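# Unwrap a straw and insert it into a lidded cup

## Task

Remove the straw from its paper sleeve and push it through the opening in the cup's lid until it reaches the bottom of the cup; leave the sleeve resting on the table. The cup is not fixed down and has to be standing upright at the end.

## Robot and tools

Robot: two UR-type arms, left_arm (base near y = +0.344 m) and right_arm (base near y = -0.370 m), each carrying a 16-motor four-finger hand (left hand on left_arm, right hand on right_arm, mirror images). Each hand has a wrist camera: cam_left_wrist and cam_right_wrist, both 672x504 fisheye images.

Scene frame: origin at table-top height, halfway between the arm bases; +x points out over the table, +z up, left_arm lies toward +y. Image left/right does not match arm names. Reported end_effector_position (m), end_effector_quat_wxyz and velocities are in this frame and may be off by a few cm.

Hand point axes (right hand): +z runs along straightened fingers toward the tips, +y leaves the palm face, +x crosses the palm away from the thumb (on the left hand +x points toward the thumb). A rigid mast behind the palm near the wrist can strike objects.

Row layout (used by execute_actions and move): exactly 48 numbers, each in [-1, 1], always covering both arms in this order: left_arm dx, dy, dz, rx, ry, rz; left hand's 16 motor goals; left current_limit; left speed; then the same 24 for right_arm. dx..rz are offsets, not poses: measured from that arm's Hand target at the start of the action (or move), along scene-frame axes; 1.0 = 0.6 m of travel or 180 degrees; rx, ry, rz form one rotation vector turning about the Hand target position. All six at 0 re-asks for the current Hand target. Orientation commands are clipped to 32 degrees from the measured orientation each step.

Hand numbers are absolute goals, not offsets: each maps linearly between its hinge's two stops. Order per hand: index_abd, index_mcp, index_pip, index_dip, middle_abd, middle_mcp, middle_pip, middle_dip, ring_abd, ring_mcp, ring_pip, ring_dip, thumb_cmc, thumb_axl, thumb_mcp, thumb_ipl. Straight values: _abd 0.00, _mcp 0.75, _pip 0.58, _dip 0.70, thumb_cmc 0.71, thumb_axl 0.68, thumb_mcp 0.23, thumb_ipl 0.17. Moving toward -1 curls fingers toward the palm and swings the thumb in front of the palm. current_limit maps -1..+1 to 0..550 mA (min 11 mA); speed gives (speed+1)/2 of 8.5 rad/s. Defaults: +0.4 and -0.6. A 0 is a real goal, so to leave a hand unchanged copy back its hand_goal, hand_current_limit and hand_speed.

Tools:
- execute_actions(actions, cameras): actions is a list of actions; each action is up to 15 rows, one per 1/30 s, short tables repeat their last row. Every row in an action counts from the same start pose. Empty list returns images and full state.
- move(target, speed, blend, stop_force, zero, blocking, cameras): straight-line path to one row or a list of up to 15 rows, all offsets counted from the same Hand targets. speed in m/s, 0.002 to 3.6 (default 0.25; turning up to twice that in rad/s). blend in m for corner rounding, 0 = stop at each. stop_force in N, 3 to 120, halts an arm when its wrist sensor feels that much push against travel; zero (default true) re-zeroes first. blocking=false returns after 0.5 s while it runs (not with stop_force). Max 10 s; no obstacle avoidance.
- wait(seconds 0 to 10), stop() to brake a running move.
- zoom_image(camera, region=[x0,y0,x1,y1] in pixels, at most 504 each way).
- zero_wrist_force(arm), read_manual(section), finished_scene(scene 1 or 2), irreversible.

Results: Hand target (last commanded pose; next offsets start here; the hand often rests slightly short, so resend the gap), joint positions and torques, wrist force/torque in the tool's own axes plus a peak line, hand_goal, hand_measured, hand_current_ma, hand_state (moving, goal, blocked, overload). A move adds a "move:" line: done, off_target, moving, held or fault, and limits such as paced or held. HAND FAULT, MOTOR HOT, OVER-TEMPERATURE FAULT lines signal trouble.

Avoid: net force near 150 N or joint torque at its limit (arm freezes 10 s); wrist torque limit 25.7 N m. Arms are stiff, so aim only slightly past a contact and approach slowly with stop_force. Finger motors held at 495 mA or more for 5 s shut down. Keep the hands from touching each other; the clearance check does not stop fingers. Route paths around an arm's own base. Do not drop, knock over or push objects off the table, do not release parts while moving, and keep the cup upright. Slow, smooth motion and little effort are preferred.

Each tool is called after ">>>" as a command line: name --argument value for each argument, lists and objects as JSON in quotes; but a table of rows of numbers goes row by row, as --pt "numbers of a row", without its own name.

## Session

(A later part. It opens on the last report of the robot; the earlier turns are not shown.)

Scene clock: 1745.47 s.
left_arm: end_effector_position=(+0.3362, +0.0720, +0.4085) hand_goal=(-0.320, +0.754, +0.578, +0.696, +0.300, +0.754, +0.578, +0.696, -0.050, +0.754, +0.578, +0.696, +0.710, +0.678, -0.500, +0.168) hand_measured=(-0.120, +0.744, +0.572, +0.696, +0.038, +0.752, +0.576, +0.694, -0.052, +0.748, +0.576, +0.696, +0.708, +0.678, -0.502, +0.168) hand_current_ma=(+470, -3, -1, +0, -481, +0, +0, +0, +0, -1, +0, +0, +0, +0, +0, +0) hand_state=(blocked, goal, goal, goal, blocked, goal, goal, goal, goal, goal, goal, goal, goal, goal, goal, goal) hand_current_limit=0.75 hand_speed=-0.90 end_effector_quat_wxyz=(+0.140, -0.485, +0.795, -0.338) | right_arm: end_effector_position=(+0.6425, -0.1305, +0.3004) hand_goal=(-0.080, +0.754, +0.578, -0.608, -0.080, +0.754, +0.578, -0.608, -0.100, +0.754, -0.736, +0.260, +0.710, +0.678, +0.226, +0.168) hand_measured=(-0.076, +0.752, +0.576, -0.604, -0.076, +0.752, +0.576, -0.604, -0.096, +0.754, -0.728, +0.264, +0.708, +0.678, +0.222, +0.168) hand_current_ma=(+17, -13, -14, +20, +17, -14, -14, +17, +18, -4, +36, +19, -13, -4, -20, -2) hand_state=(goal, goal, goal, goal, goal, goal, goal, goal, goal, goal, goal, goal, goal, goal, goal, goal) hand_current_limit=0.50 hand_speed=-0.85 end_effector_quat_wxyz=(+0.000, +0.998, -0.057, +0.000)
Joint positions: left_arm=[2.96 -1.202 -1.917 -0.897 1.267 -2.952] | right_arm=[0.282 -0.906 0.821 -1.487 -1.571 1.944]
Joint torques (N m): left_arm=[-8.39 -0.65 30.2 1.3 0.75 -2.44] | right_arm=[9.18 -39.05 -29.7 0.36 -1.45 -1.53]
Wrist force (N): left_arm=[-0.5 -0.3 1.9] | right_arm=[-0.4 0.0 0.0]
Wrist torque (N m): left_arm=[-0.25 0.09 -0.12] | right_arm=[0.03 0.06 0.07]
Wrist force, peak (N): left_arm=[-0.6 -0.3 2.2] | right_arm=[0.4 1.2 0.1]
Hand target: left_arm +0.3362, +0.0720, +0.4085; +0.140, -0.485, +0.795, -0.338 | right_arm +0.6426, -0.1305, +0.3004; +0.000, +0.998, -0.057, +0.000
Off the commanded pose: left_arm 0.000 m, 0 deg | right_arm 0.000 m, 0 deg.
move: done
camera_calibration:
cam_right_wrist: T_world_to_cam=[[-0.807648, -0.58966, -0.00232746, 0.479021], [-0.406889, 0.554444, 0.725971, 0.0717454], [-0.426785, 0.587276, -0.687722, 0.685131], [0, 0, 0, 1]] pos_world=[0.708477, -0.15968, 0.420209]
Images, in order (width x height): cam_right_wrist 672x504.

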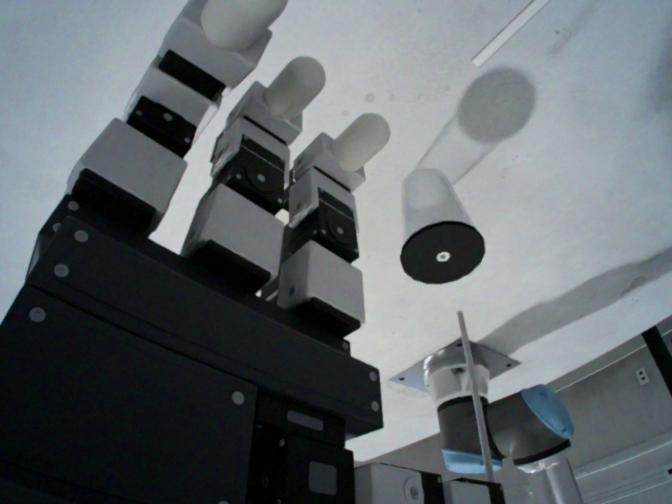

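>>> move --target '[0.0033,-0.0067,-0.0917,0.0054,-0.0073,0,-0.32,0.753,0.577,0.696,0.3,0.753,0.577,0.696,-0.05,0.753,0.577,0.696,0.71,0.678,-0.5,0.168,0.75,-0.9,0,0,0,0,0,0,-0.08,0.753,0.577,-0.609,-0.08,0.753,0.577,-0.609,-0.1,0.753,-0.737,0.26,0.71,0.678,0.225,0.168,0.5,-0.85]' --speed 0.05 --cameras '["cam_right_wrist"]'

>>> zoom_image --camera "cam_right_wrist" --region '[390, 220, 530, 400]'

>>> zoom_image --camera "cam_right_wrist" --region '[390, 340, 530, 504]'

Scene clock: 1773.17 s.
left_arm: end_effector_position=(+0.3382, +0.0680, +0.3536) hand_goal=(-0.320, +0.754, +0.578, +0.696, +0.300, +0.754, +0.578, +0.696, -0.050, +0.754, +0.578, +0.696, +0.710, +0.678, -0.500, +0.168) hand_measured=(-0.120, +0.744, +0.572, +0.696, +0.038, +0.752, +0.576, +0.694, -0.052, +0.748, +0.576, +0.696, +0.708, +0.678, -0.502, +0.168) hand_current_ma=(+470, -3, -1, +0, -481, +0, +0, +0, +0, -1, +0, +0, +0, +0, +0, +0) hand_state=(blocked, goal, goal, goal, blocked, goal, goal, goal, goal, goal, goal, goal, goal, goal, goal, goal) hand_current_limit=0.75 hand_speed=-0.90 end_effector_quat_wxyz=(+0.153, -0.479, +0.796, -0.336) | right_arm: end_effector_position=(+0.6426, -0.1305, +0.3004) hand_goal=(-0.080, +0.754, +0.578, -0.608, -0.080, +0.754, +0.578, -0.608, -0.100, +0.754, -0.736, +0.260, +0.710, +0.678, +0.226, +0.168) hand_measured=(-0.076, +0.752, +0.576, -0.604, -0.076, +0.752, +0.576, -0.604, -0.096, +0.754, -0.728, +0.264, +0.708, +0.678, +0.222, +0.168) hand_current_ma=(+17, -13, -14, +20, +17, -14, -14, +17, +18, -4, +36, +19, -13, -4, -20, -2) hand_state=(goal, goal, goal, goal, goal, goal, goal, goal, goal, goal, goal, goal, goal, goal, goal, goal) hand_current_limit=0.50 hand_speed=-0.85 end_effector_quat_wxyz=(+0.000, +0.998, -0.057, +0.000)
Joint positions: left_arm=[2.934 -1.218 -2.052 -0.726 1.3 -2.958] | right_arm=[0.282 -0.905 0.821 -1.486 -1.571 1.944]
Joint torques (N m): left_arm=[-8.64 -0.3 16.48 5.63 1.05 -2.55] | right_arm=[8.32 -39.22 -31.19 0.24 -1.47 -1.26]
Wrist force (N): left_arm=[-0.3 -0.5 1.8] | right_arm=[-0.2 0.4 0.1]
Wrist torque (N m): left_arm=[-0.27 0.06 0.01] | right_arm=[0.06 0.03 0.09]
Wrist force, peak (N): left_arm=[-0.6 -0.2 2.2] | right_arm=[-0.3 0.5 0.4]
Hand target: left_arm +0.3382, +0.0680, +0.3535; +0.153, -0.479, +0.796, -0.336 | right_arm +0.6426, -0.1305, +0.3004; +0.000, +0.998, -0.057, +0.000
Off the commanded pose: left_arm 0.000 m, 0 deg | right_arm 0.000 m, 0 deg.
move: done
camera_calibration:
cam_right_wrist: T_world_to_cam=[[-0.80759, -0.589741, -0.0022299, 0.479066], [-0.406893, 0.554454, 0.725961, 0.0717399], [-0.426892, 0.587186, -0.687733, 0.68518], [0, 0, 0, 1]] pos_world=[0.708577, -0.15958, 0.420208]
Images, in order (width x height): cam_right_wrist 672x504.

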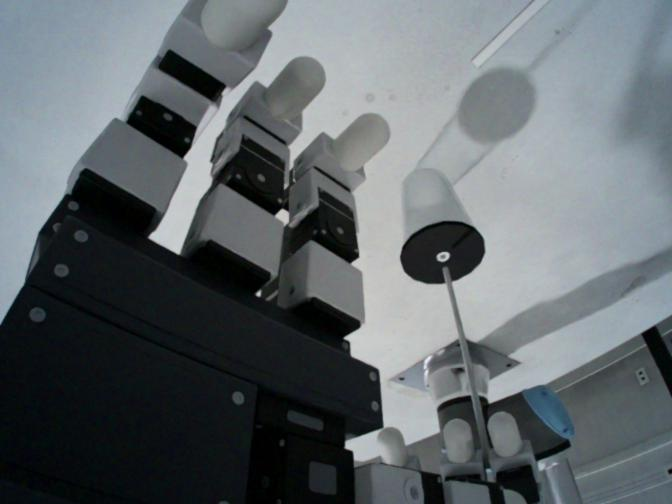

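Scaled by 2.800 from the camera's 672x504 image, which has a finer 960x720 frame.

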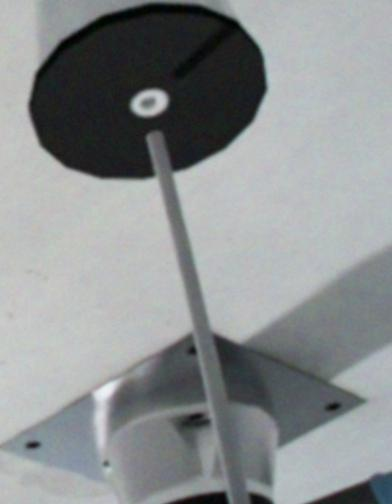

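Scaled by 3.073 from the camera's 672x504 image, which has a finer 960x720 frame.

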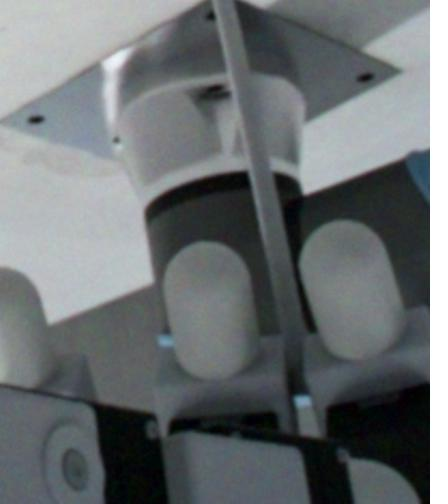

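>>> move --target '[0,0,0,0,0,0,-0.32,0.753,0.577,0.696,0.3,0.753,0.577,0.696,-0.05,0.753,0.577,0.696,0.71,0.678,-0.5,0.168,0.75,-0.9,-0.3877,-0.3508,0,0,0,-0.2833,-0.08,0.753,0.577,-0.609,-0.08,0.753,0.577,-0.609,-0.1,0.753,-0.737,0.26,0.71,0.678,0.225,0.168,0.5,-0.85]' --speed 0.2 --cameras '["cam_right_wrist"]'

>>> zoom_image --camera "cam_right_wrist" --region '[370, 280, 490, 420]'

>>> zoom_image --camera "cam_right_wrist" --region '[370, 364, 490, 504]'

Scene clock: 1791.00 s.
left_arm: end_effector_position=(+0.3382, +0.0680, +0.3535) hand_goal=(-0.320, +0.754, +0.578, +0.696, +0.300, +0.754, +0.578, +0.696, -0.050, +0.754, +0.578, +0.696, +0.710, +0.678, -0.500, +0.168) hand_measured=(-0.120, +0.744, +0.572, +0.696, +0.038, +0.752, +0.576, +0.694, -0.052, +0.748, +0.576, +0.696, +0.708, +0.678, -0.502, +0.168) hand_current_ma=(+470, -3, -1, +0, -481, +0, +0, +0, +0, -1, +0, +0, +0, +0, +0, +0) hand_state=(blocked, goal, goal, goal, blocked, goal, goal, goal, goal, goal, goal, goal, goal, goal, goal, goal) hand_current_limit=0.75 hand_speed=-0.90 end_effector_quat_wxyz=(+0.153, -0.479, +0.796, -0.336) | right_arm: end_effector_position=(+0.4101, -0.3408, +0.3004) hand_goal=(-0.080, +0.754, +0.578, -0.608, -0.080, +0.754, +0.578, -0.608, -0.100, +0.754, -0.736, +0.260, +0.710, +0.678, +0.226, +0.168) hand_measured=(-0.076, +0.752, +0.576, -0.604, -0.076, +0.752, +0.576, -0.604, -0.096, +0.754, -0.728, +0.264, +0.708, +0.678, +0.222, +0.168) hand_current_ma=(+16, -13, -14, +20, +17, -14, -14, +17, +18, -3, +36, +19, -13, -4, -20, -2) hand_state=(goal, goal, goal, goal, goal, goal, goal, goal, goal, goal, goal, goal, goal, goal, goal, goal) hand_current_limit=0.50 hand_speed=-0.85 end_effector_quat_wxyz=(+0.000, +0.877, -0.481, +0.000)
Joint positions: left_arm=[2.934 -1.218 -2.052 -0.725 1.3 -2.958] | right_arm=[-0.13 -1.546 1.692 -1.718 -1.571 2.422]
Joint torques (N m): left_arm=[-9 -0.28 14.09 5.41 0.95 -2.41] | right_arm=[-10.23 -28.89 -14.86 -5.58 1.5 1.48]
Wrist force (N): left_arm=[-0.5 -0.3 2.0] | right_arm=[-0.2 0.2 0.1]
Wrist torque (N m): left_arm=[-0.25 0.09 -0.02] | right_arm=[0.05 0.02 -0.01]
Wrist force, peak (N): left_arm=[-0.6 -0.2 2.2] | right_arm=[0.3 1.0 0.3]
Hand target: left_arm +0.3382, +0.0680, +0.3535; +0.153, -0.479, +0.796, -0.336 | right_arm +0.4100, -0.3409, +0.3004; +0.000, +0.877, -0.481, +0.000
Off the commanded pose: left_arm 0.000 m, 0 deg | right_arm 0.000 m, 0 deg.
move: done
camera_calibration:
cam_right_wrist: T_world_to_cam=[[-0.966673, 0.256006, -0.00220098, 0.520669], [0.174523, 0.665238, 0.725948, -0.10682], [0.187311, 0.70137, -0.687746, 0.496428], [0, 0, 0, 1]] pos_world=[0.428972, -0.410413, 0.420108]
Images, in order (width x height): cam_right_wrist 672x504.

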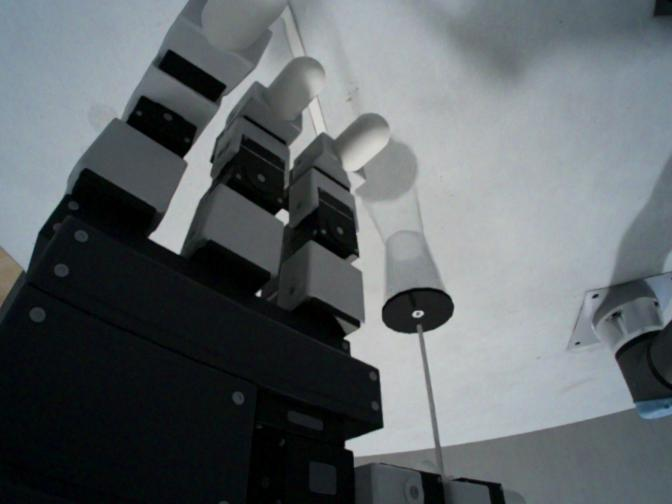

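Scaled by 3.600 from the camera's 672x504 image, which has a finer 960x720 frame.

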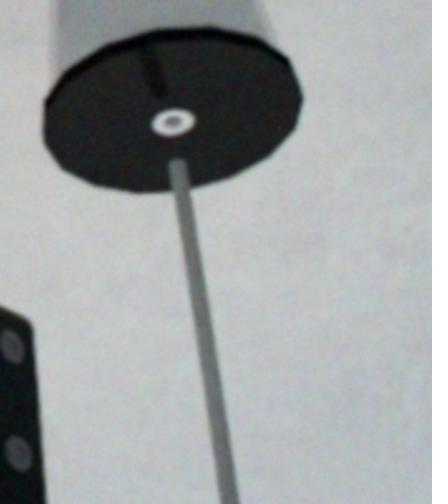

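Scaled by 3.600 from the camera's 672x504 image, which has a finer 960x720 frame.

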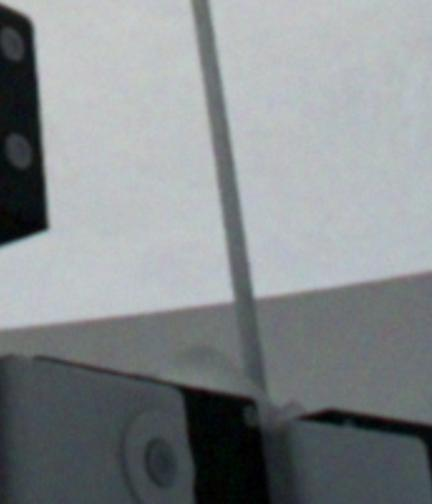

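>>> move --pt "-0.0008 -0.002 0 0 0 0 -0.32 0.753 0.577 0.696 0.3 0.753 0.577 0.696 -0.05 0.753 0.577 0.696 0.71 0.678 -0.5 0.168 0.75 -0.9 0 0 0 0 0 0 -0.08 0.753 0.577 -0.609 -0.08 0.753 0.577 -0.609 -0.1 0.753 -0.737 0.26 0.71 0.678 0.225 0.168 0.5 -0.85" --speed 0.01

>>> move --pt "0 0 -0.04 0 0 0 -0.32 0.753 0.577 0.696 0.3 0.753 0.577 0.696 -0.05 0.753 0.577 0.696 0.71 0.678 -0.5 0.168 0.75 -0.9 0 0 0 0 0 0 -0.08 0.753 0.577 -0.609 -0.08 0.753 0.577 -0.609 -0.1 0.753 -0.737 0.26 0.71 0.678 0.225 0.168 0.5 -0.85" --speed 0.008 --stop_force 3 --cameras '["cam_right_wrist"]'

>>> zoom_image --camera "cam_right_wrist" --region '[370, 280, 490, 420]'

Scene clock: 1831.20 s.
left_arm: end_effector_position=(+0.3378, +0.0669, +0.3535) hand_goal=(-0.320, +0.754, +0.578, +0.696, +0.300, +0.754, +0.578, +0.696, -0.050, +0.754, +0.578, +0.696, +0.710, +0.678, -0.500, +0.168) hand_measured=(-0.120, +0.744, +0.572, +0.696, +0.038, +0.752, +0.576, +0.694, -0.052, +0.748, +0.576, +0.696, +0.708, +0.678, -0.502, +0.168) hand_current_ma=(+470, -3, -1, +0, -481, +0, +0, +0, +0, -1, +0, +0, +0, +0, +0, +0) hand_state=(blocked, goal, goal, goal, blocked, goal, goal, goal, goal, goal, goal, goal, goal, goal, goal, goal) hand_current_limit=0.75 hand_speed=-0.90 end_effector_quat_wxyz=(+0.153, -0.479, +0.796, -0.336) | right_arm: end_effector_position=(+0.4100, -0.3409, +0.3004) hand_goal=(-0.080, +0.754, +0.578, -0.608, -0.080, +0.754, +0.578, -0.608, -0.100, +0.754, -0.736, +0.260, +0.710, +0.678, +0.226, +0.168) hand_measured=(-0.076, +0.752, +0.576, -0.604, -0.076, +0.752, +0.576, -0.604, -0.096, +0.754, -0.728, +0.264, +0.708, +0.678, +0.222, +0.168) hand_current_ma=(+16, -13, -14, +20, +17, -14, -14, +17, +18, -3, +36, +19, -13, -4, -20, -2) hand_state=(goal, goal, goal, goal, goal, goal, goal, goal, goal, goal, goal, goal, goal, goal, goal, goal) hand_current_limit=0.50 hand_speed=-0.85 end_effector_quat_wxyz=(+0.000, +0.877, -0.481, +0.000)
Joint positions: left_arm=[2.93 -1.219 -2.052 -0.724 1.303 -2.961] | right_arm=[-0.13 -1.546 1.693 -1.718 -1.571 2.422]
Joint torques (N m): left_arm=[-9.86 -0.19 31.02 5.45 0.83 -2.37] | right_arm=[-9.75 -29.66 -14.23 -5.56 1.44 1.43]
Wrist force (N): left_arm=[0.1 -0.3 1.8] | right_arm=[-0.2 0.4 -0.2]
Wrist torque (N m): left_arm=[-0.24 0.01 0.03] | right_arm=[0.08 0.03 -0.01]
Wrist force, peak (N): left_arm=[-0.5 -0.4 2.2] | right_arm=[-0.2 0.5 -0.2]
Hand target: left_arm +0.3377, +0.0668, +0.3535; +0.153, -0.479, +0.796, -0.336 | right_arm +0.4100, -0.3409, +0.3004; +0.000, +0.877, -0.481, +0.000
Off the commanded pose: left_arm 0.000 m, 0 deg | right_arm 0.000 m, 0 deg.
move: done

Scene clock: 1835.13 s.
left_arm: end_effector_position=(+0.3377, +0.0668, +0.3295) hand_goal=(-0.320, +0.754, +0.578, +0.696, +0.300, +0.754, +0.578, +0.696, -0.050, +0.754, +0.578, +0.696, +0.710, +0.678, -0.500, +0.168) hand_measured=(-0.120, +0.744, +0.572, +0.696, +0.038, +0.752, +0.576, +0.694, -0.052, +0.748, +0.576, +0.696, +0.708, +0.678, -0.502, +0.168) hand_current_ma=(+470, -3, -1, +0, -481, +0, +0, +0, +0, -1, +0, +0, +0, +0, +0, +0) hand_state=(blocked, goal, goal, goal, blocked, goal, goal, goal, goal, goal, goal, goal, goal, goal, goal, goal) hand_current_limit=0.75 hand_speed=-0.90 end_effector_quat_wxyz=(+0.153, -0.479, +0.796, -0.336) | right_arm: end_effector_position=(+0.4100, -0.3409, +0.3004) hand_goal=(-0.080, +0.754, +0.578, -0.608, -0.080, +0.754, +0.578, -0.608, -0.100, +0.754, -0.736, +0.260, +0.710, +0.678, +0.226, +0.168) hand_measured=(-0.076, +0.752, +0.576, -0.604, -0.076, +0.752, +0.576, -0.604, -0.096, +0.754, -0.728, +0.264, +0.708, +0.678, +0.222, +0.168) hand_current_ma=(+16, -13, -14, +20, +17, -14, -14, +17, +18, -3, +36, +19, -13, -4, -20, -2) hand_state=(goal, goal, goal, goal, goal, goal, goal, goal, goal, goal, goal, goal, goal, goal, goal, goal) hand_current_limit=0.50 hand_speed=-0.85 end_effector_quat_wxyz=(+0.000, +0.877, -0.481, +0.000)
Joint positions: left_arm=[2.93 -1.23 -2.107 -0.658 1.303 -2.961] | right_arm=[-0.13 -1.546 1.693 -1.718 -1.571 2.422]
Joint torques (N m): left_arm=[-9.05 -0.24 14.05 5.56 0.92 -2.28] | right_arm=[-10.67 -29.67 -15.23 -5.47 1.4 0.74]
Wrist force (N): left_arm=[-0.5 -0.1 1.9] | right_arm=[-0.2 0.6 0.1]
Wrist torque (N m): left_arm=[-0.22 0.08 -0.02] | right_arm=[0.08 0.03 0.00]
Wrist force, peak (N): left_arm=[-0.3 -0.3 2.3] | right_arm=[-0.3 0.6 -0.3]
Hand target: left_arm +0.3377, +0.0668, +0.3295; +0.153, -0.479, +0.796, -0.336 | right_arm +0.4100, -0.3409, +0.3004; +0.000, +0.877, -0.481, +0.000
Off the commanded pose: left_arm 0.000 m, 0 deg | right_arm 0.000 m, 0 deg.
move: done
camera_calibration:
cam_right_wrist: T_world_to_cam=[[-0.96658, 0.256354, -0.00224633, 0.52072], [0.174721, 0.665144, 0.725986, -0.106947], [0.187604, 0.701331, -0.687706, 0.496429], [0, 0, 0, 1]] pos_world=[0.428872, -0.410515, 0.420209]
Images, in order (width x height): cam_right_wrist 672x504.

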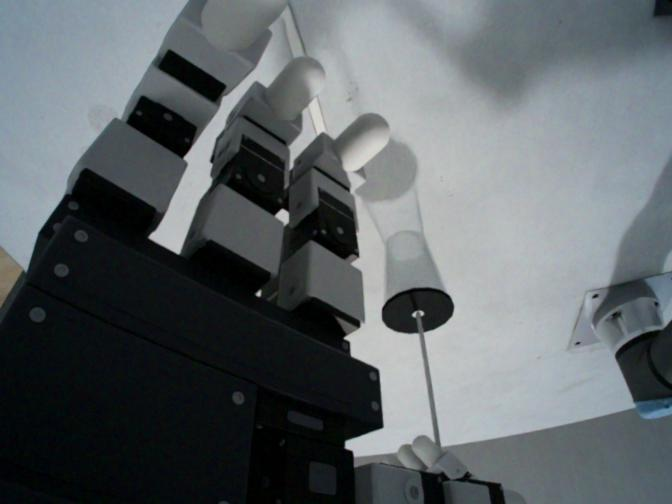

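Scaled by 3.600 from the camera's 672x504 image, which has a finer 960x720 frame.

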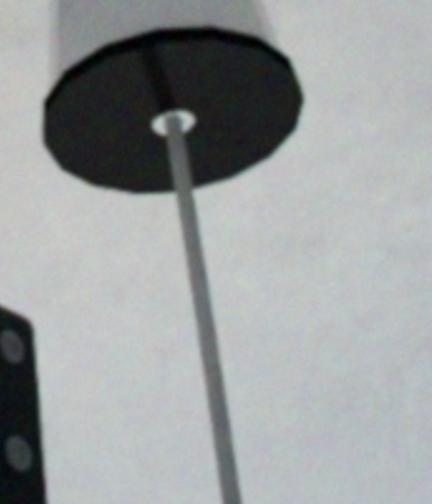

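>>> move --pt "0 0 -0.0333 0 0 0 -0.32 0.753 0.577 0.696 0.3 0.753 0.577 0.696 -0.05 0.753 0.577 0.696 0.71 0.678 -0.5 0.168 0.75 -0.9 0 0 0 0 0 0 -0.08 0.753 0.577 -0.609 -0.08 0.753 0.577 -0.609 -0.1 0.753 -0.737 0.26 0.71 0.678 0.225 0.168 0.5 -0.85" --speed 0.008 --stop_force 3.5 --cameras '["cam_right_wrist"]'

>>> zoom_image --camera "cam_right_wrist" --region '[370, 280, 490, 420]'

Scene clock: 1845.50 s.
left_arm: end_effector_position=(+0.3377, +0.0668, +0.3095) hand_goal=(-0.320, +0.754, +0.578, +0.696, +0.300, +0.754, +0.578, +0.696, -0.050, +0.754, +0.578, +0.696, +0.710, +0.678, -0.500, +0.168) hand_measured=(-0.120, +0.744, +0.572, +0.696, +0.038, +0.752, +0.576, +0.694, -0.052, +0.748, +0.576, +0.696, +0.708, +0.678, -0.502, +0.168) hand_current_ma=(+470, -3, -1, +0, -481, +0, +0, +0, +0, -1, +0, +0, +0, +0, +0, +0) hand_state=(blocked, goal, goal, goal, blocked, goal, goal, goal, goal, goal, goal, goal, goal, goal, goal, goal) hand_current_limit=0.75 hand_speed=-0.90 end_effector_quat_wxyz=(+0.153, -0.479, +0.796, -0.336) | right_arm: end_effector_position=(+0.4100, -0.3409, +0.3004) hand_goal=(-0.080, +0.754, +0.578, -0.608, -0.080, +0.754, +0.578, -0.608, -0.100, +0.754, -0.736, +0.260, +0.710, +0.678, +0.226, +0.168) hand_measured=(-0.076, +0.752, +0.576, -0.604, -0.076, +0.752, +0.576, -0.604, -0.096, +0.754, -0.728, +0.264, +0.708, +0.678, +0.222, +0.168) hand_current_ma=(+16, -13, -14, +20, +17, -14, -14, +17, +18, -3, +36, +19, -13, -4, -20, -2) hand_state=(goal, goal, goal, goal, goal, goal, goal, goal, goal, goal, goal, goal, goal, goal, goal, goal) hand_current_limit=0.50 hand_speed=-0.85 end_effector_quat_wxyz=(+0.000, +0.877, -0.481, +0.000)
Joint positions: left_arm=[2.93 -1.242 -2.151 -0.601 1.303 -2.961] | right_arm=[-0.13 -1.546 1.693 -1.718 -1.571 2.422]
Joint torques (N m): left_arm=[-8.05 0.44 12.77 5.45 0.81 -0.55] | right_arm=[-9.46 -29.41 -15.61 -5.36 1.32 -0.51]
Wrist force (N): left_arm=[-0.5 -0.3 1.9] | right_arm=[-0.1 0.2 0.1]
Wrist torque (N m): left_arm=[-0.25 0.08 -0.01] | right_arm=[0.02 0.01 0.00]
Wrist force, peak (N): left_arm=[-0.5 -0.4 2.4] | right_arm=[-0.2 0.6 0.3]
Hand target: left_arm +0.3377, +0.0668, +0.3095; +0.153, -0.479, +0.796, -0.336 | right_arm +0.4100, -0.3409, +0.3004; +0.000, +0.877, -0.481, +0.000
Off the commanded pose: left_arm 0.000 m, 0 deg | right_arm 0.000 m, 0 deg.
move: done
camera_calibration:
cam_right_wrist: T_world_to_cam=[[-0.96658, 0.256354, -0.00224633, 0.52072], [0.174721, 0.665144, 0.725986, -0.106947], [0.187604, 0.701331, -0.687706, 0.496429], [0, 0, 0, 1]] pos_world=[0.428872, -0.410515, 0.420209]
Images, in order (width x height): cam_right_wrist 672x504.

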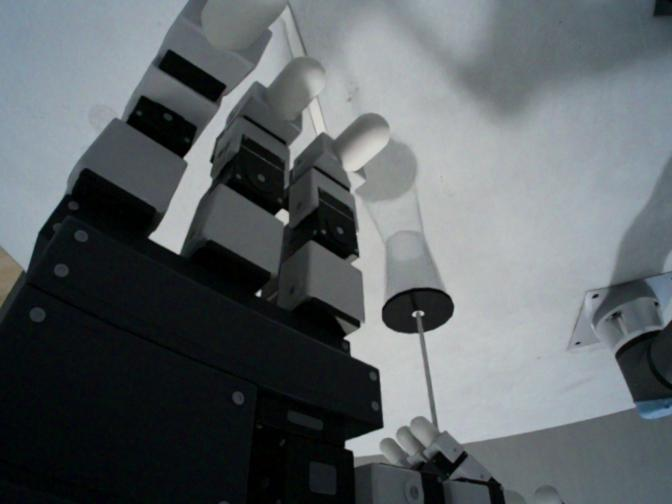

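Scaled by 3.600 from the camera's 672x504 image, which has a finer 960x720 frame.

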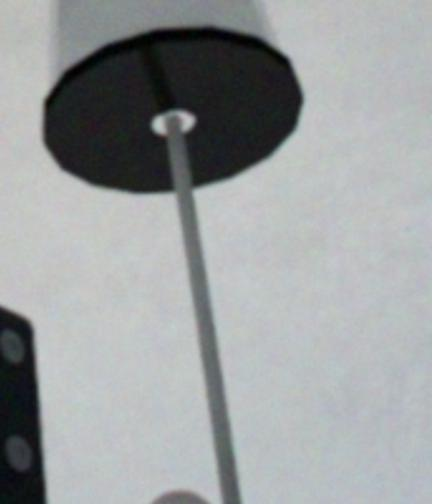

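>>> zoom_image --camera "cam_right_wrist" --region '[350, 220, 470, 340]'

>>> zoom_image --camera "cam_right_wrist" --region '[370, 380, 490, 500]'

Scaled by 4.200 from the camera's 672x504 image, which has a finer 960x720 frame.

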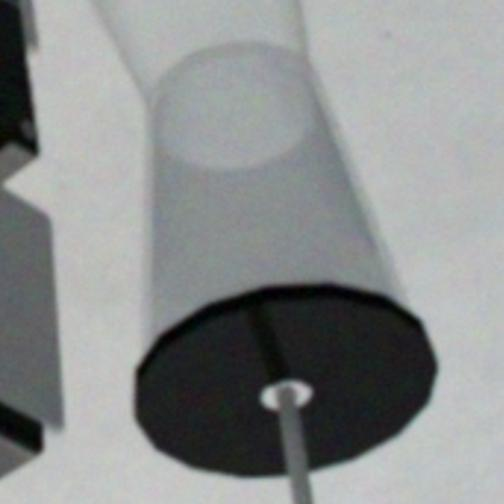

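Scaled by 4.200 from the camera's 672x504 image, which has a finer 960x720 frame.

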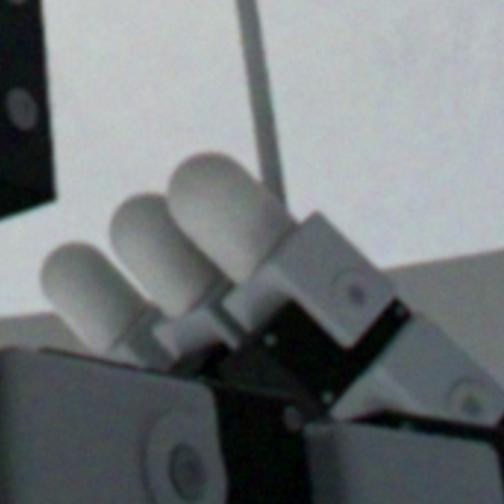

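>>> move --pt "0 0 -0.1333 0 0 0 -0.32 0.753 0.577 0.696 0.3 0.753 0.577 0.696 -0.05 0.753 0.577 0.696 0.71 0.678 -0.5 0.168 0.75 -0.9 0 0 0 0 0 0 -0.08 0.753 0.577 -0.609 -0.08 0.753 0.577 -0.609 -0.1 0.753 -0.737 0.26 0.71 0.678 0.225 0.168 0.5 -0.85" --speed 0.012 --stop_force 4 --cameras '["cam_right_wrist"]'

>>> zoom_image --camera "cam_right_wrist" --region '[350, 220, 470, 340]'

>>> zoom_image --camera "cam_right_wrist" --region '[370, 300, 490, 420]'

Scene clock: 1866.63 s.
left_arm: end_effector_position=(+0.3377, +0.0668, +0.2295) hand_goal=(-0.320, +0.754, +0.578, +0.696, +0.300, +0.754, +0.578, +0.696, -0.050, +0.754, +0.578, +0.696, +0.710, +0.678, -0.500, +0.168) hand_measured=(-0.120, +0.744, +0.572, +0.696, +0.038, +0.752, +0.576, +0.694, -0.052, +0.748, +0.576, +0.696, +0.708, +0.678, -0.502, +0.168) hand_current_ma=(+470, -3, -1, +0, -481, +0, +0, +0, +0, -1, +0, +0, +0, +0, +0, +0) hand_state=(blocked, goal, goal, goal, blocked, goal, goal, goal, goal, goal, goal, goal, goal, goal, goal, goal) hand_current_limit=0.75 hand_speed=-0.90 end_effector_quat_wxyz=(+0.153, -0.479, +0.796, -0.336) | right_arm: end_effector_position=(+0.4100, -0.3409, +0.3004) hand_goal=(-0.080, +0.754, +0.578, -0.608, -0.080, +0.754, +0.578, -0.608, -0.100, +0.754, -0.736, +0.260, +0.710, +0.678, +0.226, +0.168) hand_measured=(-0.076, +0.752, +0.576, -0.604, -0.076, +0.752, +0.576, -0.604, -0.096, +0.754, -0.728, +0.264, +0.708, +0.678, +0.222, +0.168) hand_current_ma=(+16, -13, -14, +20, +17, -14, -14, +17, +18, -3, +36, +19, -13, -4, -20, -2) hand_state=(goal, goal, goal, goal, goal, goal, goal, goal, goal, goal, goal, goal, goal, goal, goal, goal) hand_current_limit=0.50 hand_speed=-0.85 end_effector_quat_wxyz=(+0.000, +0.877, -0.481, +0.000)
Joint positions: left_arm=[2.93 -1.33 -2.312 -0.353 1.303 -2.961] | right_arm=[-0.13 -1.546 1.693 -1.718 -1.571 2.422]
Joint torques (N m): left_arm=[2.08 2.01 11.76 5.48 -0.95 0.24] | right_arm=[-8.32 -28.8 -14.27 -5.34 1.44 -1.31]
Wrist force (N): left_arm=[-0.2 -0.4 2.1] | right_arm=[-0.3 0.3 0.1]
Wrist torque (N m): left_arm=[-0.28 0.06 0.00] | right_arm=[0.05 0.03 0.00]
Wrist force, peak (N): left_arm=[-0.4 -0.4 2.4] | right_arm=[-0.2 0.6 0.1]
Hand target: left_arm +0.3377, +0.0668, +0.2295; +0.153, -0.479, +0.796, -0.336 | right_arm +0.4100, -0.3409, +0.3004; +0.000, +0.877, -0.481, +0.000
Off the commanded pose: left_arm 0.000 m, 0 deg | right_arm 0.000 m, 0 deg.
move: done
camera_calibration:
cam_right_wrist: T_world_to_cam=[[-0.96658, 0.256354, -0.00224633, 0.52072], [0.174721, 0.665144, 0.725986, -0.106947], [0.187604, 0.701331, -0.687706, 0.496429], [0, 0, 0, 1]] pos_world=[0.428872, -0.410515, 0.420209]
Images, in order (width x height): cam_right_wrist 672x504.

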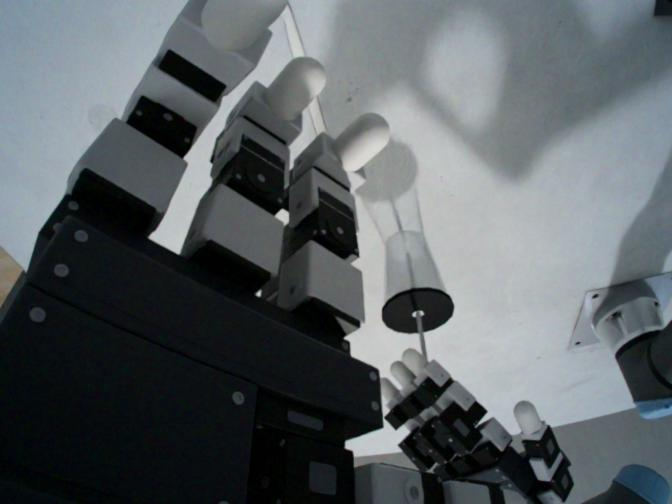

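Scaled by 4.200 from the camera's 672x504 image, which has a finer 960x720 frame.

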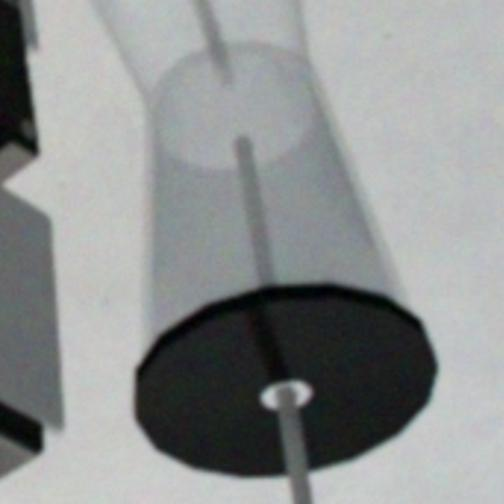

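Scaled by 4.200 from the camera's 672x504 image, which has a finer 960x720 frame.

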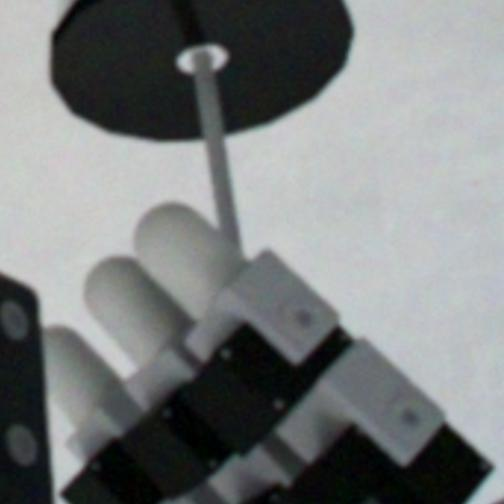

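>>> move --pt "0 0 -0.06 0 0 0 -0.32 0.753 0.577 0.696 0.3 0.753 0.577 0.696 -0.05 0.753 0.577 0.696 0.71 0.678 -0.5 0.168 0.75 -0.9 0 0 0 0 0 0 -0.08 0.753 0.577 -0.609 -0.08 0.753 0.577 -0.609 -0.1 0.753 -0.737 0.26 0.71 0.678 0.225 0.168 0.5 -0.85" --speed 0.008 --stop_force 3 --cameras '["cam_right_wrist"]'

>>> zoom_image --camera "cam_right_wrist" --region '[350, 220, 470, 340]'

>>> zoom_image --camera "cam_right_wrist" --region '[370, 300, 490, 420]'

Scene clock: 1879.03 s.
left_arm: end_effector_position=(+0.3377, +0.0668, +0.2151) hand_goal=(-0.320, +0.754, +0.578, +0.696, +0.300, +0.754, +0.578, +0.696, -0.050, +0.754, +0.578, +0.696, +0.710, +0.678, -0.500, +0.168) hand_measured=(-0.120, +0.746, +0.572, +0.696, +0.038, +0.754, +0.578, +0.694, -0.052, +0.748, +0.576, +0.696, +0.708, +0.678, -0.502, +0.168) hand_current_ma=(+470, -1, -1, +0, -481, +0, +0, +0, +0, -1, +0, +0, +0, +0, +0, +0) hand_state=(blocked, goal, goal, goal, blocked, goal, goal, goal, goal, goal, goal, goal, goal, goal, goal, goal) hand_current_limit=0.75 hand_speed=-0.90 end_effector_quat_wxyz=(+0.153, -0.479, +0.796, -0.336) | right_arm: end_effector_position=(+0.4100, -0.3409, +0.3004) hand_goal=(-0.080, +0.754, +0.578, -0.608, -0.080, +0.754, +0.578, -0.608, -0.100, +0.754, -0.736, +0.260, +0.710, +0.678, +0.226, +0.168) hand_measured=(-0.076, +0.752, +0.576, -0.604, -0.076, +0.752, +0.576, -0.604, -0.096, +0.754, -0.728, +0.264, +0.708, +0.678, +0.222, +0.168) hand_current_ma=(+16, -13, -14, +20, +17, -14, -14, +17, +18, -3, +36, +19, -13, -4, -20, -2) hand_state=(goal, goal, goal, goal, goal, goal, goal, goal, goal, goal, goal, goal, goal, goal, goal, goal) hand_current_limit=0.50 hand_speed=-0.85 end_effector_quat_wxyz=(+0.000, +0.877, -0.481, +0.000)
Joint positions: left_arm=[2.93 -1.353 -2.338 -0.303 1.303 -2.961] | right_arm=[-0.13 -1.546 1.693 -1.718 -1.571 2.422]
Joint torques (N m): left_arm=[-7.51 21.3 27.82 1.09 0.57 -0.38] | right_arm=[-8.18 -29.01 -14.82 -5.19 1.19 -1.22]
Wrist force (N): left_arm=[-0.5 -0.8 1.6] | right_arm=[-0.1 0.2 0.0]
Wrist torque (N m): left_arm=[-0.21 0.10 -0.02] | right_arm=[0.05 0.02 0.01]
Wrist force, peak (N): left_arm=[0.2 -2.4 -1.7] | right_arm=[-0.4 0.6 0.1]
Hand target: left_arm +0.3377, +0.0668, +0.2151; +0.153, -0.479, +0.796, -0.336 (not the last commanded pose) | right_arm +0.4100, -0.3409, +0.3004; +0.000, +0.877, -0.481, +0.000
Off the commanded pose: left_arm 0.022 m, 0 deg | right_arm 0.000 m, 0 deg.
move: contact (left_arm)
camera_calibration:
cam_right_wrist: T_world_to_cam=[[-0.96658, 0.256354, -0.00224633, 0.52072], [0.174721, 0.665144, 0.725986, -0.106947], [0.187604, 0.701331, -0.687706, 0.496429], [0, 0, 0, 1]] pos_world=[0.428872, -0.410515, 0.420209]
Images, in order (width x height): cam_right_wrist 672x504.

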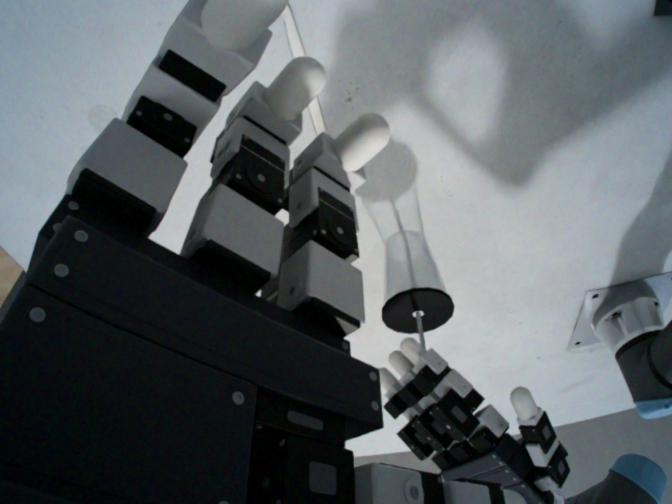

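Scaled by 4.200 from the camera's 672x504 image, which has a finer 960x720 frame.

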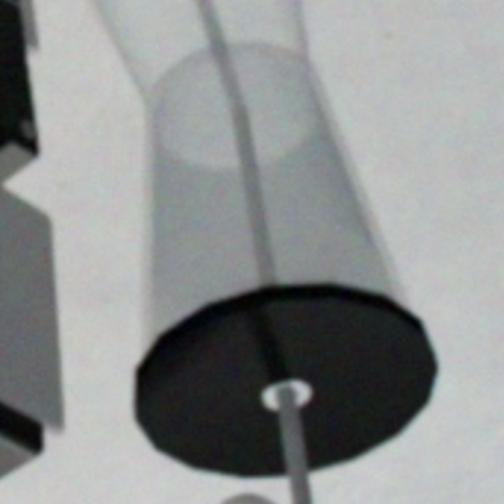

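Scaled by 4.200 from the camera's 672x504 image, which has a finer 960x720 frame.

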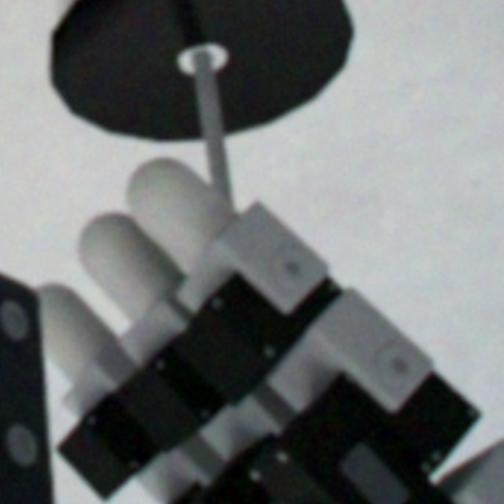

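>>> move --pt "0 0 0 0 0 0 0.1 0.753 0.577 0.696 -0.12 0.753 0.577 0.696 -0.05 0.753 0.577 0.696 0.71 0.678 -0.5 0.168 0.5 -0.9 0 0 0 0 0 0 -0.08 0.753 0.577 -0.609 -0.08 0.753 0.577 -0.609 -0.1 0.753 -0.737 0.26 0.71 0.678 0.225 0.168 0.5 -0.85" --speed 0.02 --cameras '["cam_right_wrist"]'

>>> zoom_image --camera "cam_right_wrist" --region '[370, 220, 490, 420]'

Scene clock: 1896.63 s.
left_arm: end_effector_position=(+0.3377, +0.0668, +0.2151) hand_goal=(+0.100, +0.754, +0.578, +0.696, -0.120, +0.754, +0.578, +0.696, -0.050, +0.754, +0.578, +0.696, +0.710, +0.678, -0.500, +0.168) hand_measured=(+0.096, +0.746, +0.572, +0.696, -0.116, +0.750, +0.578, +0.694, -0.052, +0.748, +0.576, +0.696, +0.708, +0.678, -0.502, +0.168) hand_current_ma=(+0, -1, -1, +0, +0, -1, +0, +0, +0, -1, +0, +0, +0, +0, +0, +0) hand_state=(goal, goal, goal, goal, goal, goal, goal, goal, goal, goal, goal, goal, goal, goal, goal, goal) hand_current_limit=0.50 hand_speed=-0.90 end_effector_quat_wxyz=(+0.153, -0.479, +0.796, -0.336) | right_arm: end_effector_position=(+0.4100, -0.3409, +0.3004) hand_goal=(-0.080, +0.754, +0.578, -0.608, -0.080, +0.754, +0.578, -0.608, -0.100, +0.754, -0.736, +0.260, +0.710, +0.678, +0.226, +0.168) hand_measured=(-0.076, +0.752, +0.576, -0.604, -0.076, +0.752, +0.576, -0.604, -0.096, +0.754, -0.728, +0.264, +0.708, +0.678, +0.222, +0.168) hand_current_ma=(+16, -13, -14, +20, +17, -14, -14, +17, +18, -3, +36, +19, -13, -4, -20, -2) hand_state=(goal, goal, goal, goal, goal, goal, goal, goal, goal, goal, goal, goal, goal, goal, goal, goal) hand_current_limit=0.50 hand_speed=-0.85 end_effector_quat_wxyz=(+0.000, +0.877, -0.481, +0.000)
Joint positions: left_arm=[2.93 -1.353 -2.338 -0.304 1.303 -2.961] | right_arm=[-0.13 -1.546 1.693 -1.718 -1.571 2.422]
Joint torques (N m): left_arm=[-6.16 20.73 26.08 1.91 0.72 -0.26] | right_arm=[-8.58 -28.78 -15.12 -5.13 1.27 -1.13]
Wrist force (N): left_arm=[-0.2 -0.6 2.0] | right_arm=[-0.1 0.3 0.2]
Wrist torque (N m): left_arm=[-0.27 0.05 0.01] | right_arm=[0.04 -0.01 0.01]
Wrist force, peak (N): left_arm=[-0.6 -0.7 2.1] | right_arm=[-0.6 0.3 0.1]
Hand target: left_arm +0.3377, +0.0668, +0.2151; +0.153, -0.479, +0.796, -0.336 | right_arm +0.4100, -0.3409, +0.3004; +0.000, +0.877, -0.481, +0.000
Off the commanded pose: left_arm 0.000 m, 0 deg | right_arm 0.000 m, 0 deg.
move: done
camera_calibration:
cam_right_wrist: T_world_to_cam=[[-0.96658, 0.256354, -0.00224633, 0.52072], [0.174721, 0.665144, 0.725986, -0.106947], [0.187604, 0.701331, -0.687706, 0.496429], [0, 0, 0, 1]] pos_world=[0.428872, -0.410515, 0.420209]
Images, in order (width x height): cam_right_wrist 672x504.

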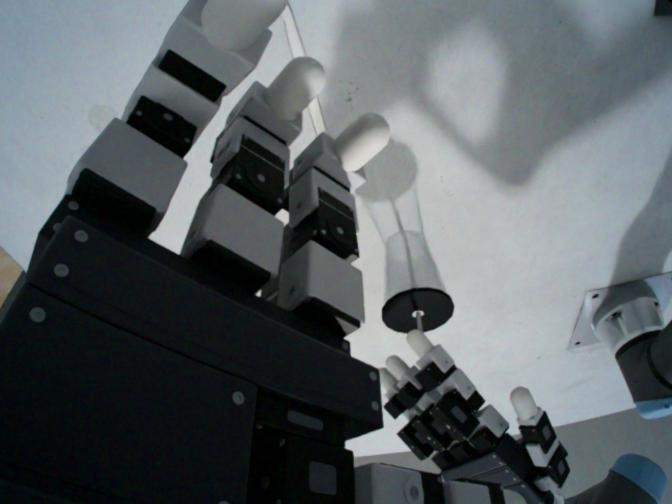

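Scaled by 2.520 from the camera's 672x504 image, which has a finer 960x720 frame.

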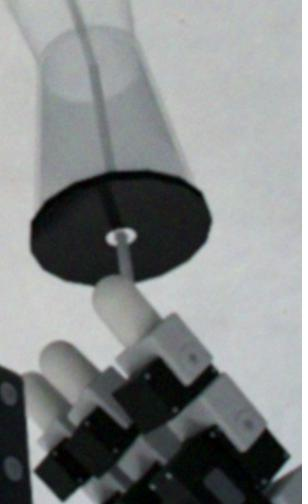

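>>> move --pt "0 0 0.05 0 0 0 0.1 0.753 0.577 0.696 -0.12 0.753 0.577 0.696 -0.05 0.753 0.577 0.696 0.71 0.678 -0.5 0.168 0.5 -0.9 0 0 0 0 0 0 -0.08 0.753 0.577 -0.609 -0.08 0.753 0.577 -0.609 -0.1 0.753 -0.737 0.26 0.71 0.678 0.225 0.168 0.5 -0.85" --speed 0.03 --cameras '["cam_right_wrist"]'

>>> zoom_image --camera "cam_right_wrist" --region '[370, 220, 490, 420]'

Scene clock: 1903.37 s.
left_arm: end_effector_position=(+0.3377, +0.0668, +0.2450) hand_goal=(+0.100, +0.754, +0.578, +0.696, -0.120, +0.754, +0.578, +0.696, -0.050, +0.754, +0.578, +0.696, +0.710, +0.678, -0.500, +0.168) hand_measured=(+0.096, +0.746, +0.572, +0.696, -0.116, +0.750, +0.578, +0.694, -0.052, +0.748, +0.576, +0.696, +0.708, +0.678, -0.502, +0.168) hand_current_ma=(+0, -1, -1, +0, +0, -1, +0, +0, +0, -1, +0, +0, +0, +0, +0, +0) hand_state=(goal, goal, goal, goal, goal, goal, goal, goal, goal, goal, goal, goal, goal, goal, goal, goal) hand_current_limit=0.50 hand_speed=-0.90 end_effector_quat_wxyz=(+0.153, -0.479, +0.796, -0.336) | right_arm: end_effector_position=(+0.4100, -0.3409, +0.3004) hand_goal=(-0.080, +0.754, +0.578, -0.608, -0.080, +0.754, +0.578, -0.608, -0.100, +0.754, -0.736, +0.260, +0.710, +0.678, +0.226, +0.168) hand_measured=(-0.076, +0.752, +0.576, -0.604, -0.076, +0.752, +0.576, -0.604, -0.096, +0.754, -0.728, +0.264, +0.708, +0.678, +0.222, +0.168) hand_current_ma=(+16, -13, -14, +20, +17, -14, -14, +17, +18, -3, +36, +19, -13, -4, -20, -2) hand_state=(goal, goal, goal, goal, goal, goal, goal, goal, goal, goal, goal, goal, goal, goal, goal, goal) hand_current_limit=0.50 hand_speed=-0.85 end_effector_quat_wxyz=(+0.000, +0.877, -0.481, +0.000)
Joint positions: left_arm=[2.93 -1.307 -2.284 -0.404 1.303 -2.961] | right_arm=[-0.13 -1.546 1.693 -1.718 -1.571 2.422]
Joint torques (N m): left_arm=[-1.91 21.55 29.18 1.48 -0.19 0.48] | right_arm=[-8.17 -28.82 -15.32 -5.01 1.2 -1.24]
Wrist force (N): left_arm=[-0.4 -0.4 2.0] | right_arm=[-0.1 0.4 0.1]
Wrist torque (N m): left_arm=[-0.25 0.08 -0.02] | right_arm=[0.06 0.01 0.01]
Wrist force, peak (N): left_arm=[-0.5 -0.6 2.3] | right_arm=[-0.1 0.7 0.0]
Hand target: left_arm +0.3377, +0.0668, +0.2451; +0.153, -0.479, +0.796, -0.336 | right_arm +0.4100, -0.3409, +0.3004; +0.000, +0.877, -0.481, +0.000
Off the commanded pose: left_arm 0.000 m, 0 deg | right_arm 0.000 m, 0 deg.
move: done
camera_calibration:
cam_right_wrist: T_world_to_cam=[[-0.96658, 0.256354, -0.00224633, 0.52072], [0.174721, 0.665144, 0.725986, -0.106947], [0.187604, 0.701331, -0.687706, 0.496429], [0, 0, 0, 1]] pos_world=[0.428872, -0.410515, 0.420209]
Images, in order (width x height): cam_right_wrist 672x504.

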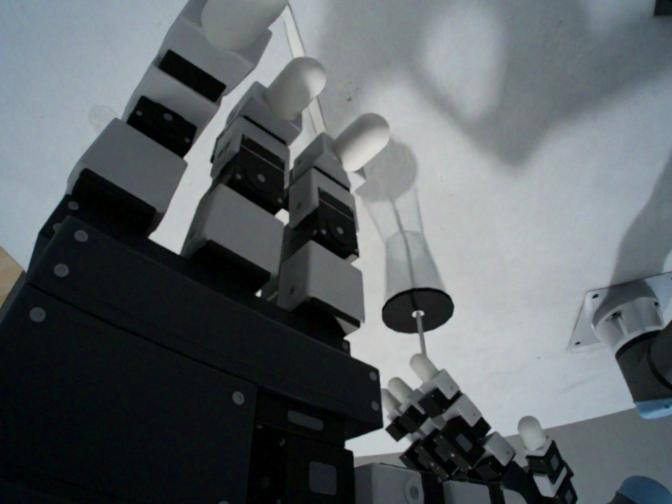

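Scaled by 2.520 from the camera's 672x504 image, which has a finer 960x720 frame.

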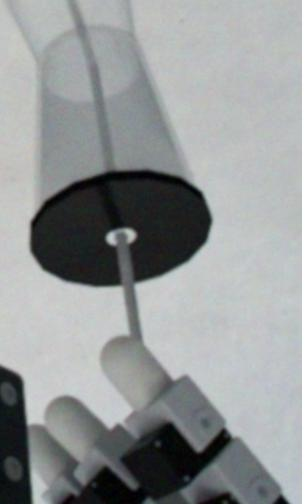

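>>> move --pt "0 0 0.1917 0 0 0 0.1 0.753 0.577 0.696 -0.12 0.753 0.577 0.696 -0.05 0.753 0.577 0.696 0.71 0.678 -0.5 0.168 0.5 -0.9 0 0 0 0 0 0 -0.08 0.753 0.577 -0.609 -0.08 0.753 0.577 -0.609 -0.1 0.753 -0.737 0.26 0.71 0.678 0.225 0.168 0.5 -0.85" --speed 0.06 --cameras '["cam_right_wrist"]'

>>> zoom_image --camera "cam_right_wrist" --region '[350, 130, 490, 420]'

>>> zoom_image --camera "cam_right_wrist" --region '[350, 220, 470, 340]'

Scene clock: 1911.13 s.
left_arm: end_effector_position=(+0.3377, +0.0668, +0.3600) hand_goal=(+0.100, +0.754, +0.578, +0.696, -0.120, +0.754, +0.578, +0.696, -0.050, +0.754, +0.578, +0.696, +0.710, +0.678, -0.500, +0.168) hand_measured=(+0.096, +0.746, +0.572, +0.696, -0.116, +0.748, +0.578, +0.694, -0.052, +0.748, +0.576, +0.696, +0.708, +0.678, -0.502, +0.168) hand_current_ma=(+0, -1, -1, +0, +0, -1, +0, +0, +0, -1, +0, +0, +0, +0, +0, +0) hand_state=(goal, goal, goal, goal, goal, goal, goal, goal, goal, goal, goal, goal, goal, goal, goal, goal) hand_current_limit=0.50 hand_speed=-0.90 end_effector_quat_wxyz=(+0.153, -0.479, +0.796, -0.336) | right_arm: end_effector_position=(+0.4100, -0.3409, +0.3004) hand_goal=(-0.080, +0.754, +0.578, -0.608, -0.080, +0.754, +0.578, -0.608, -0.100, +0.754, -0.736, +0.260, +0.710, +0.678, +0.226, +0.168) hand_measured=(-0.076, +0.752, +0.576, -0.604, -0.076, +0.752, +0.576, -0.604, -0.096, +0.754, -0.728, +0.264, +0.708, +0.678, +0.222, +0.168) hand_current_ma=(+16, -13, -14, +20, +17, -14, -14, +17, +18, -3, +36, +19, -13, -4, -20, -2) hand_state=(goal, goal, goal, goal, goal, goal, goal, goal, goal, goal, goal, goal, goal, goal, goal, goal) hand_current_limit=0.50 hand_speed=-0.85 end_effector_quat_wxyz=(+0.000, +0.877, -0.481, +0.000)
Joint positions: left_arm=[2.93 -1.217 -2.036 -0.741 1.303 -2.961] | right_arm=[-0.13 -1.546 1.693 -1.718 -1.571 2.422]
Joint torques (N m): left_arm=[7.41 19.11 31.38 1.15 -1.69 2.38] | right_arm=[-8.17 -29.11 -14.8 -4.86 1.31 -1.27]
Wrist force (N): left_arm=[-0.5 -0.2 2.0] | right_arm=[-0.3 0.0 0.1]
Wrist torque (N m): left_arm=[-0.23 0.08 -0.03] | right_arm=[0.01 0.03 -0.01]
Wrist force, peak (N): left_arm=[-0.2 -0.3 2.3] | right_arm=[-0.3 0.6 0.2]
Hand target: left_arm +0.3377, +0.0668, +0.3601; +0.153, -0.479, +0.796, -0.336 | right_arm +0.4100, -0.3409, +0.3004; +0.000, +0.877, -0.481, +0.000
Off the commanded pose: left_arm 0.000 m, 0 deg | right_arm 0.000 m, 0 deg.
move: done
camera_calibration:
cam_right_wrist: T_world_to_cam=[[-0.96658, 0.256354, -0.00224633, 0.52072], [0.174721, 0.665144, 0.725986, -0.106947], [0.187604, 0.701331, -0.687706, 0.496429], [0, 0, 0, 1]] pos_world=[0.428872, -0.410515, 0.420209]
Images, in order (width x height): cam_right_wrist 672x504.

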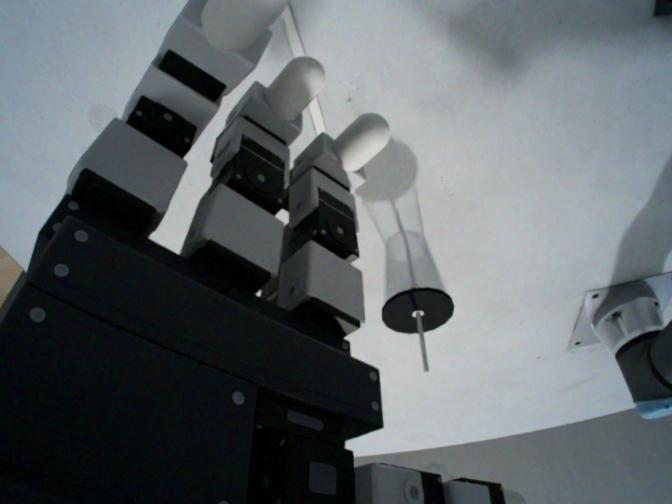

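Scaled by 1.738 from the camera's 672x504 image, which has a finer 960x720 frame.

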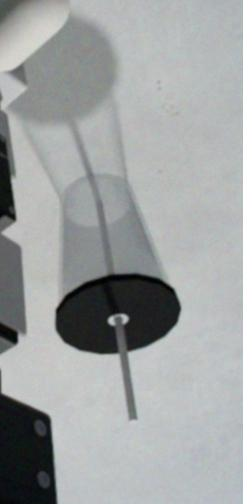

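Scaled by 4.200 from the camera's 672x504 image, which has a finer 960x720 frame.

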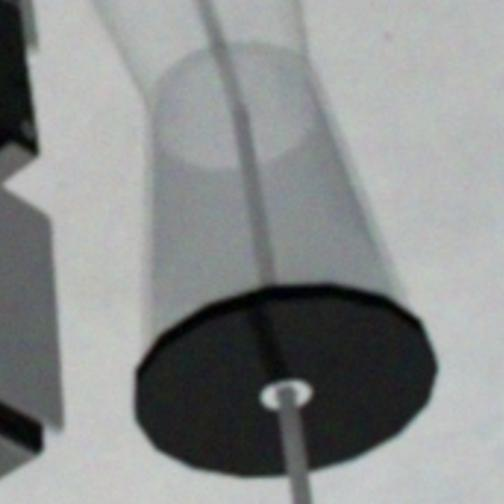

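>>> finished_scene --scene 2

The scene is finished: the task was done.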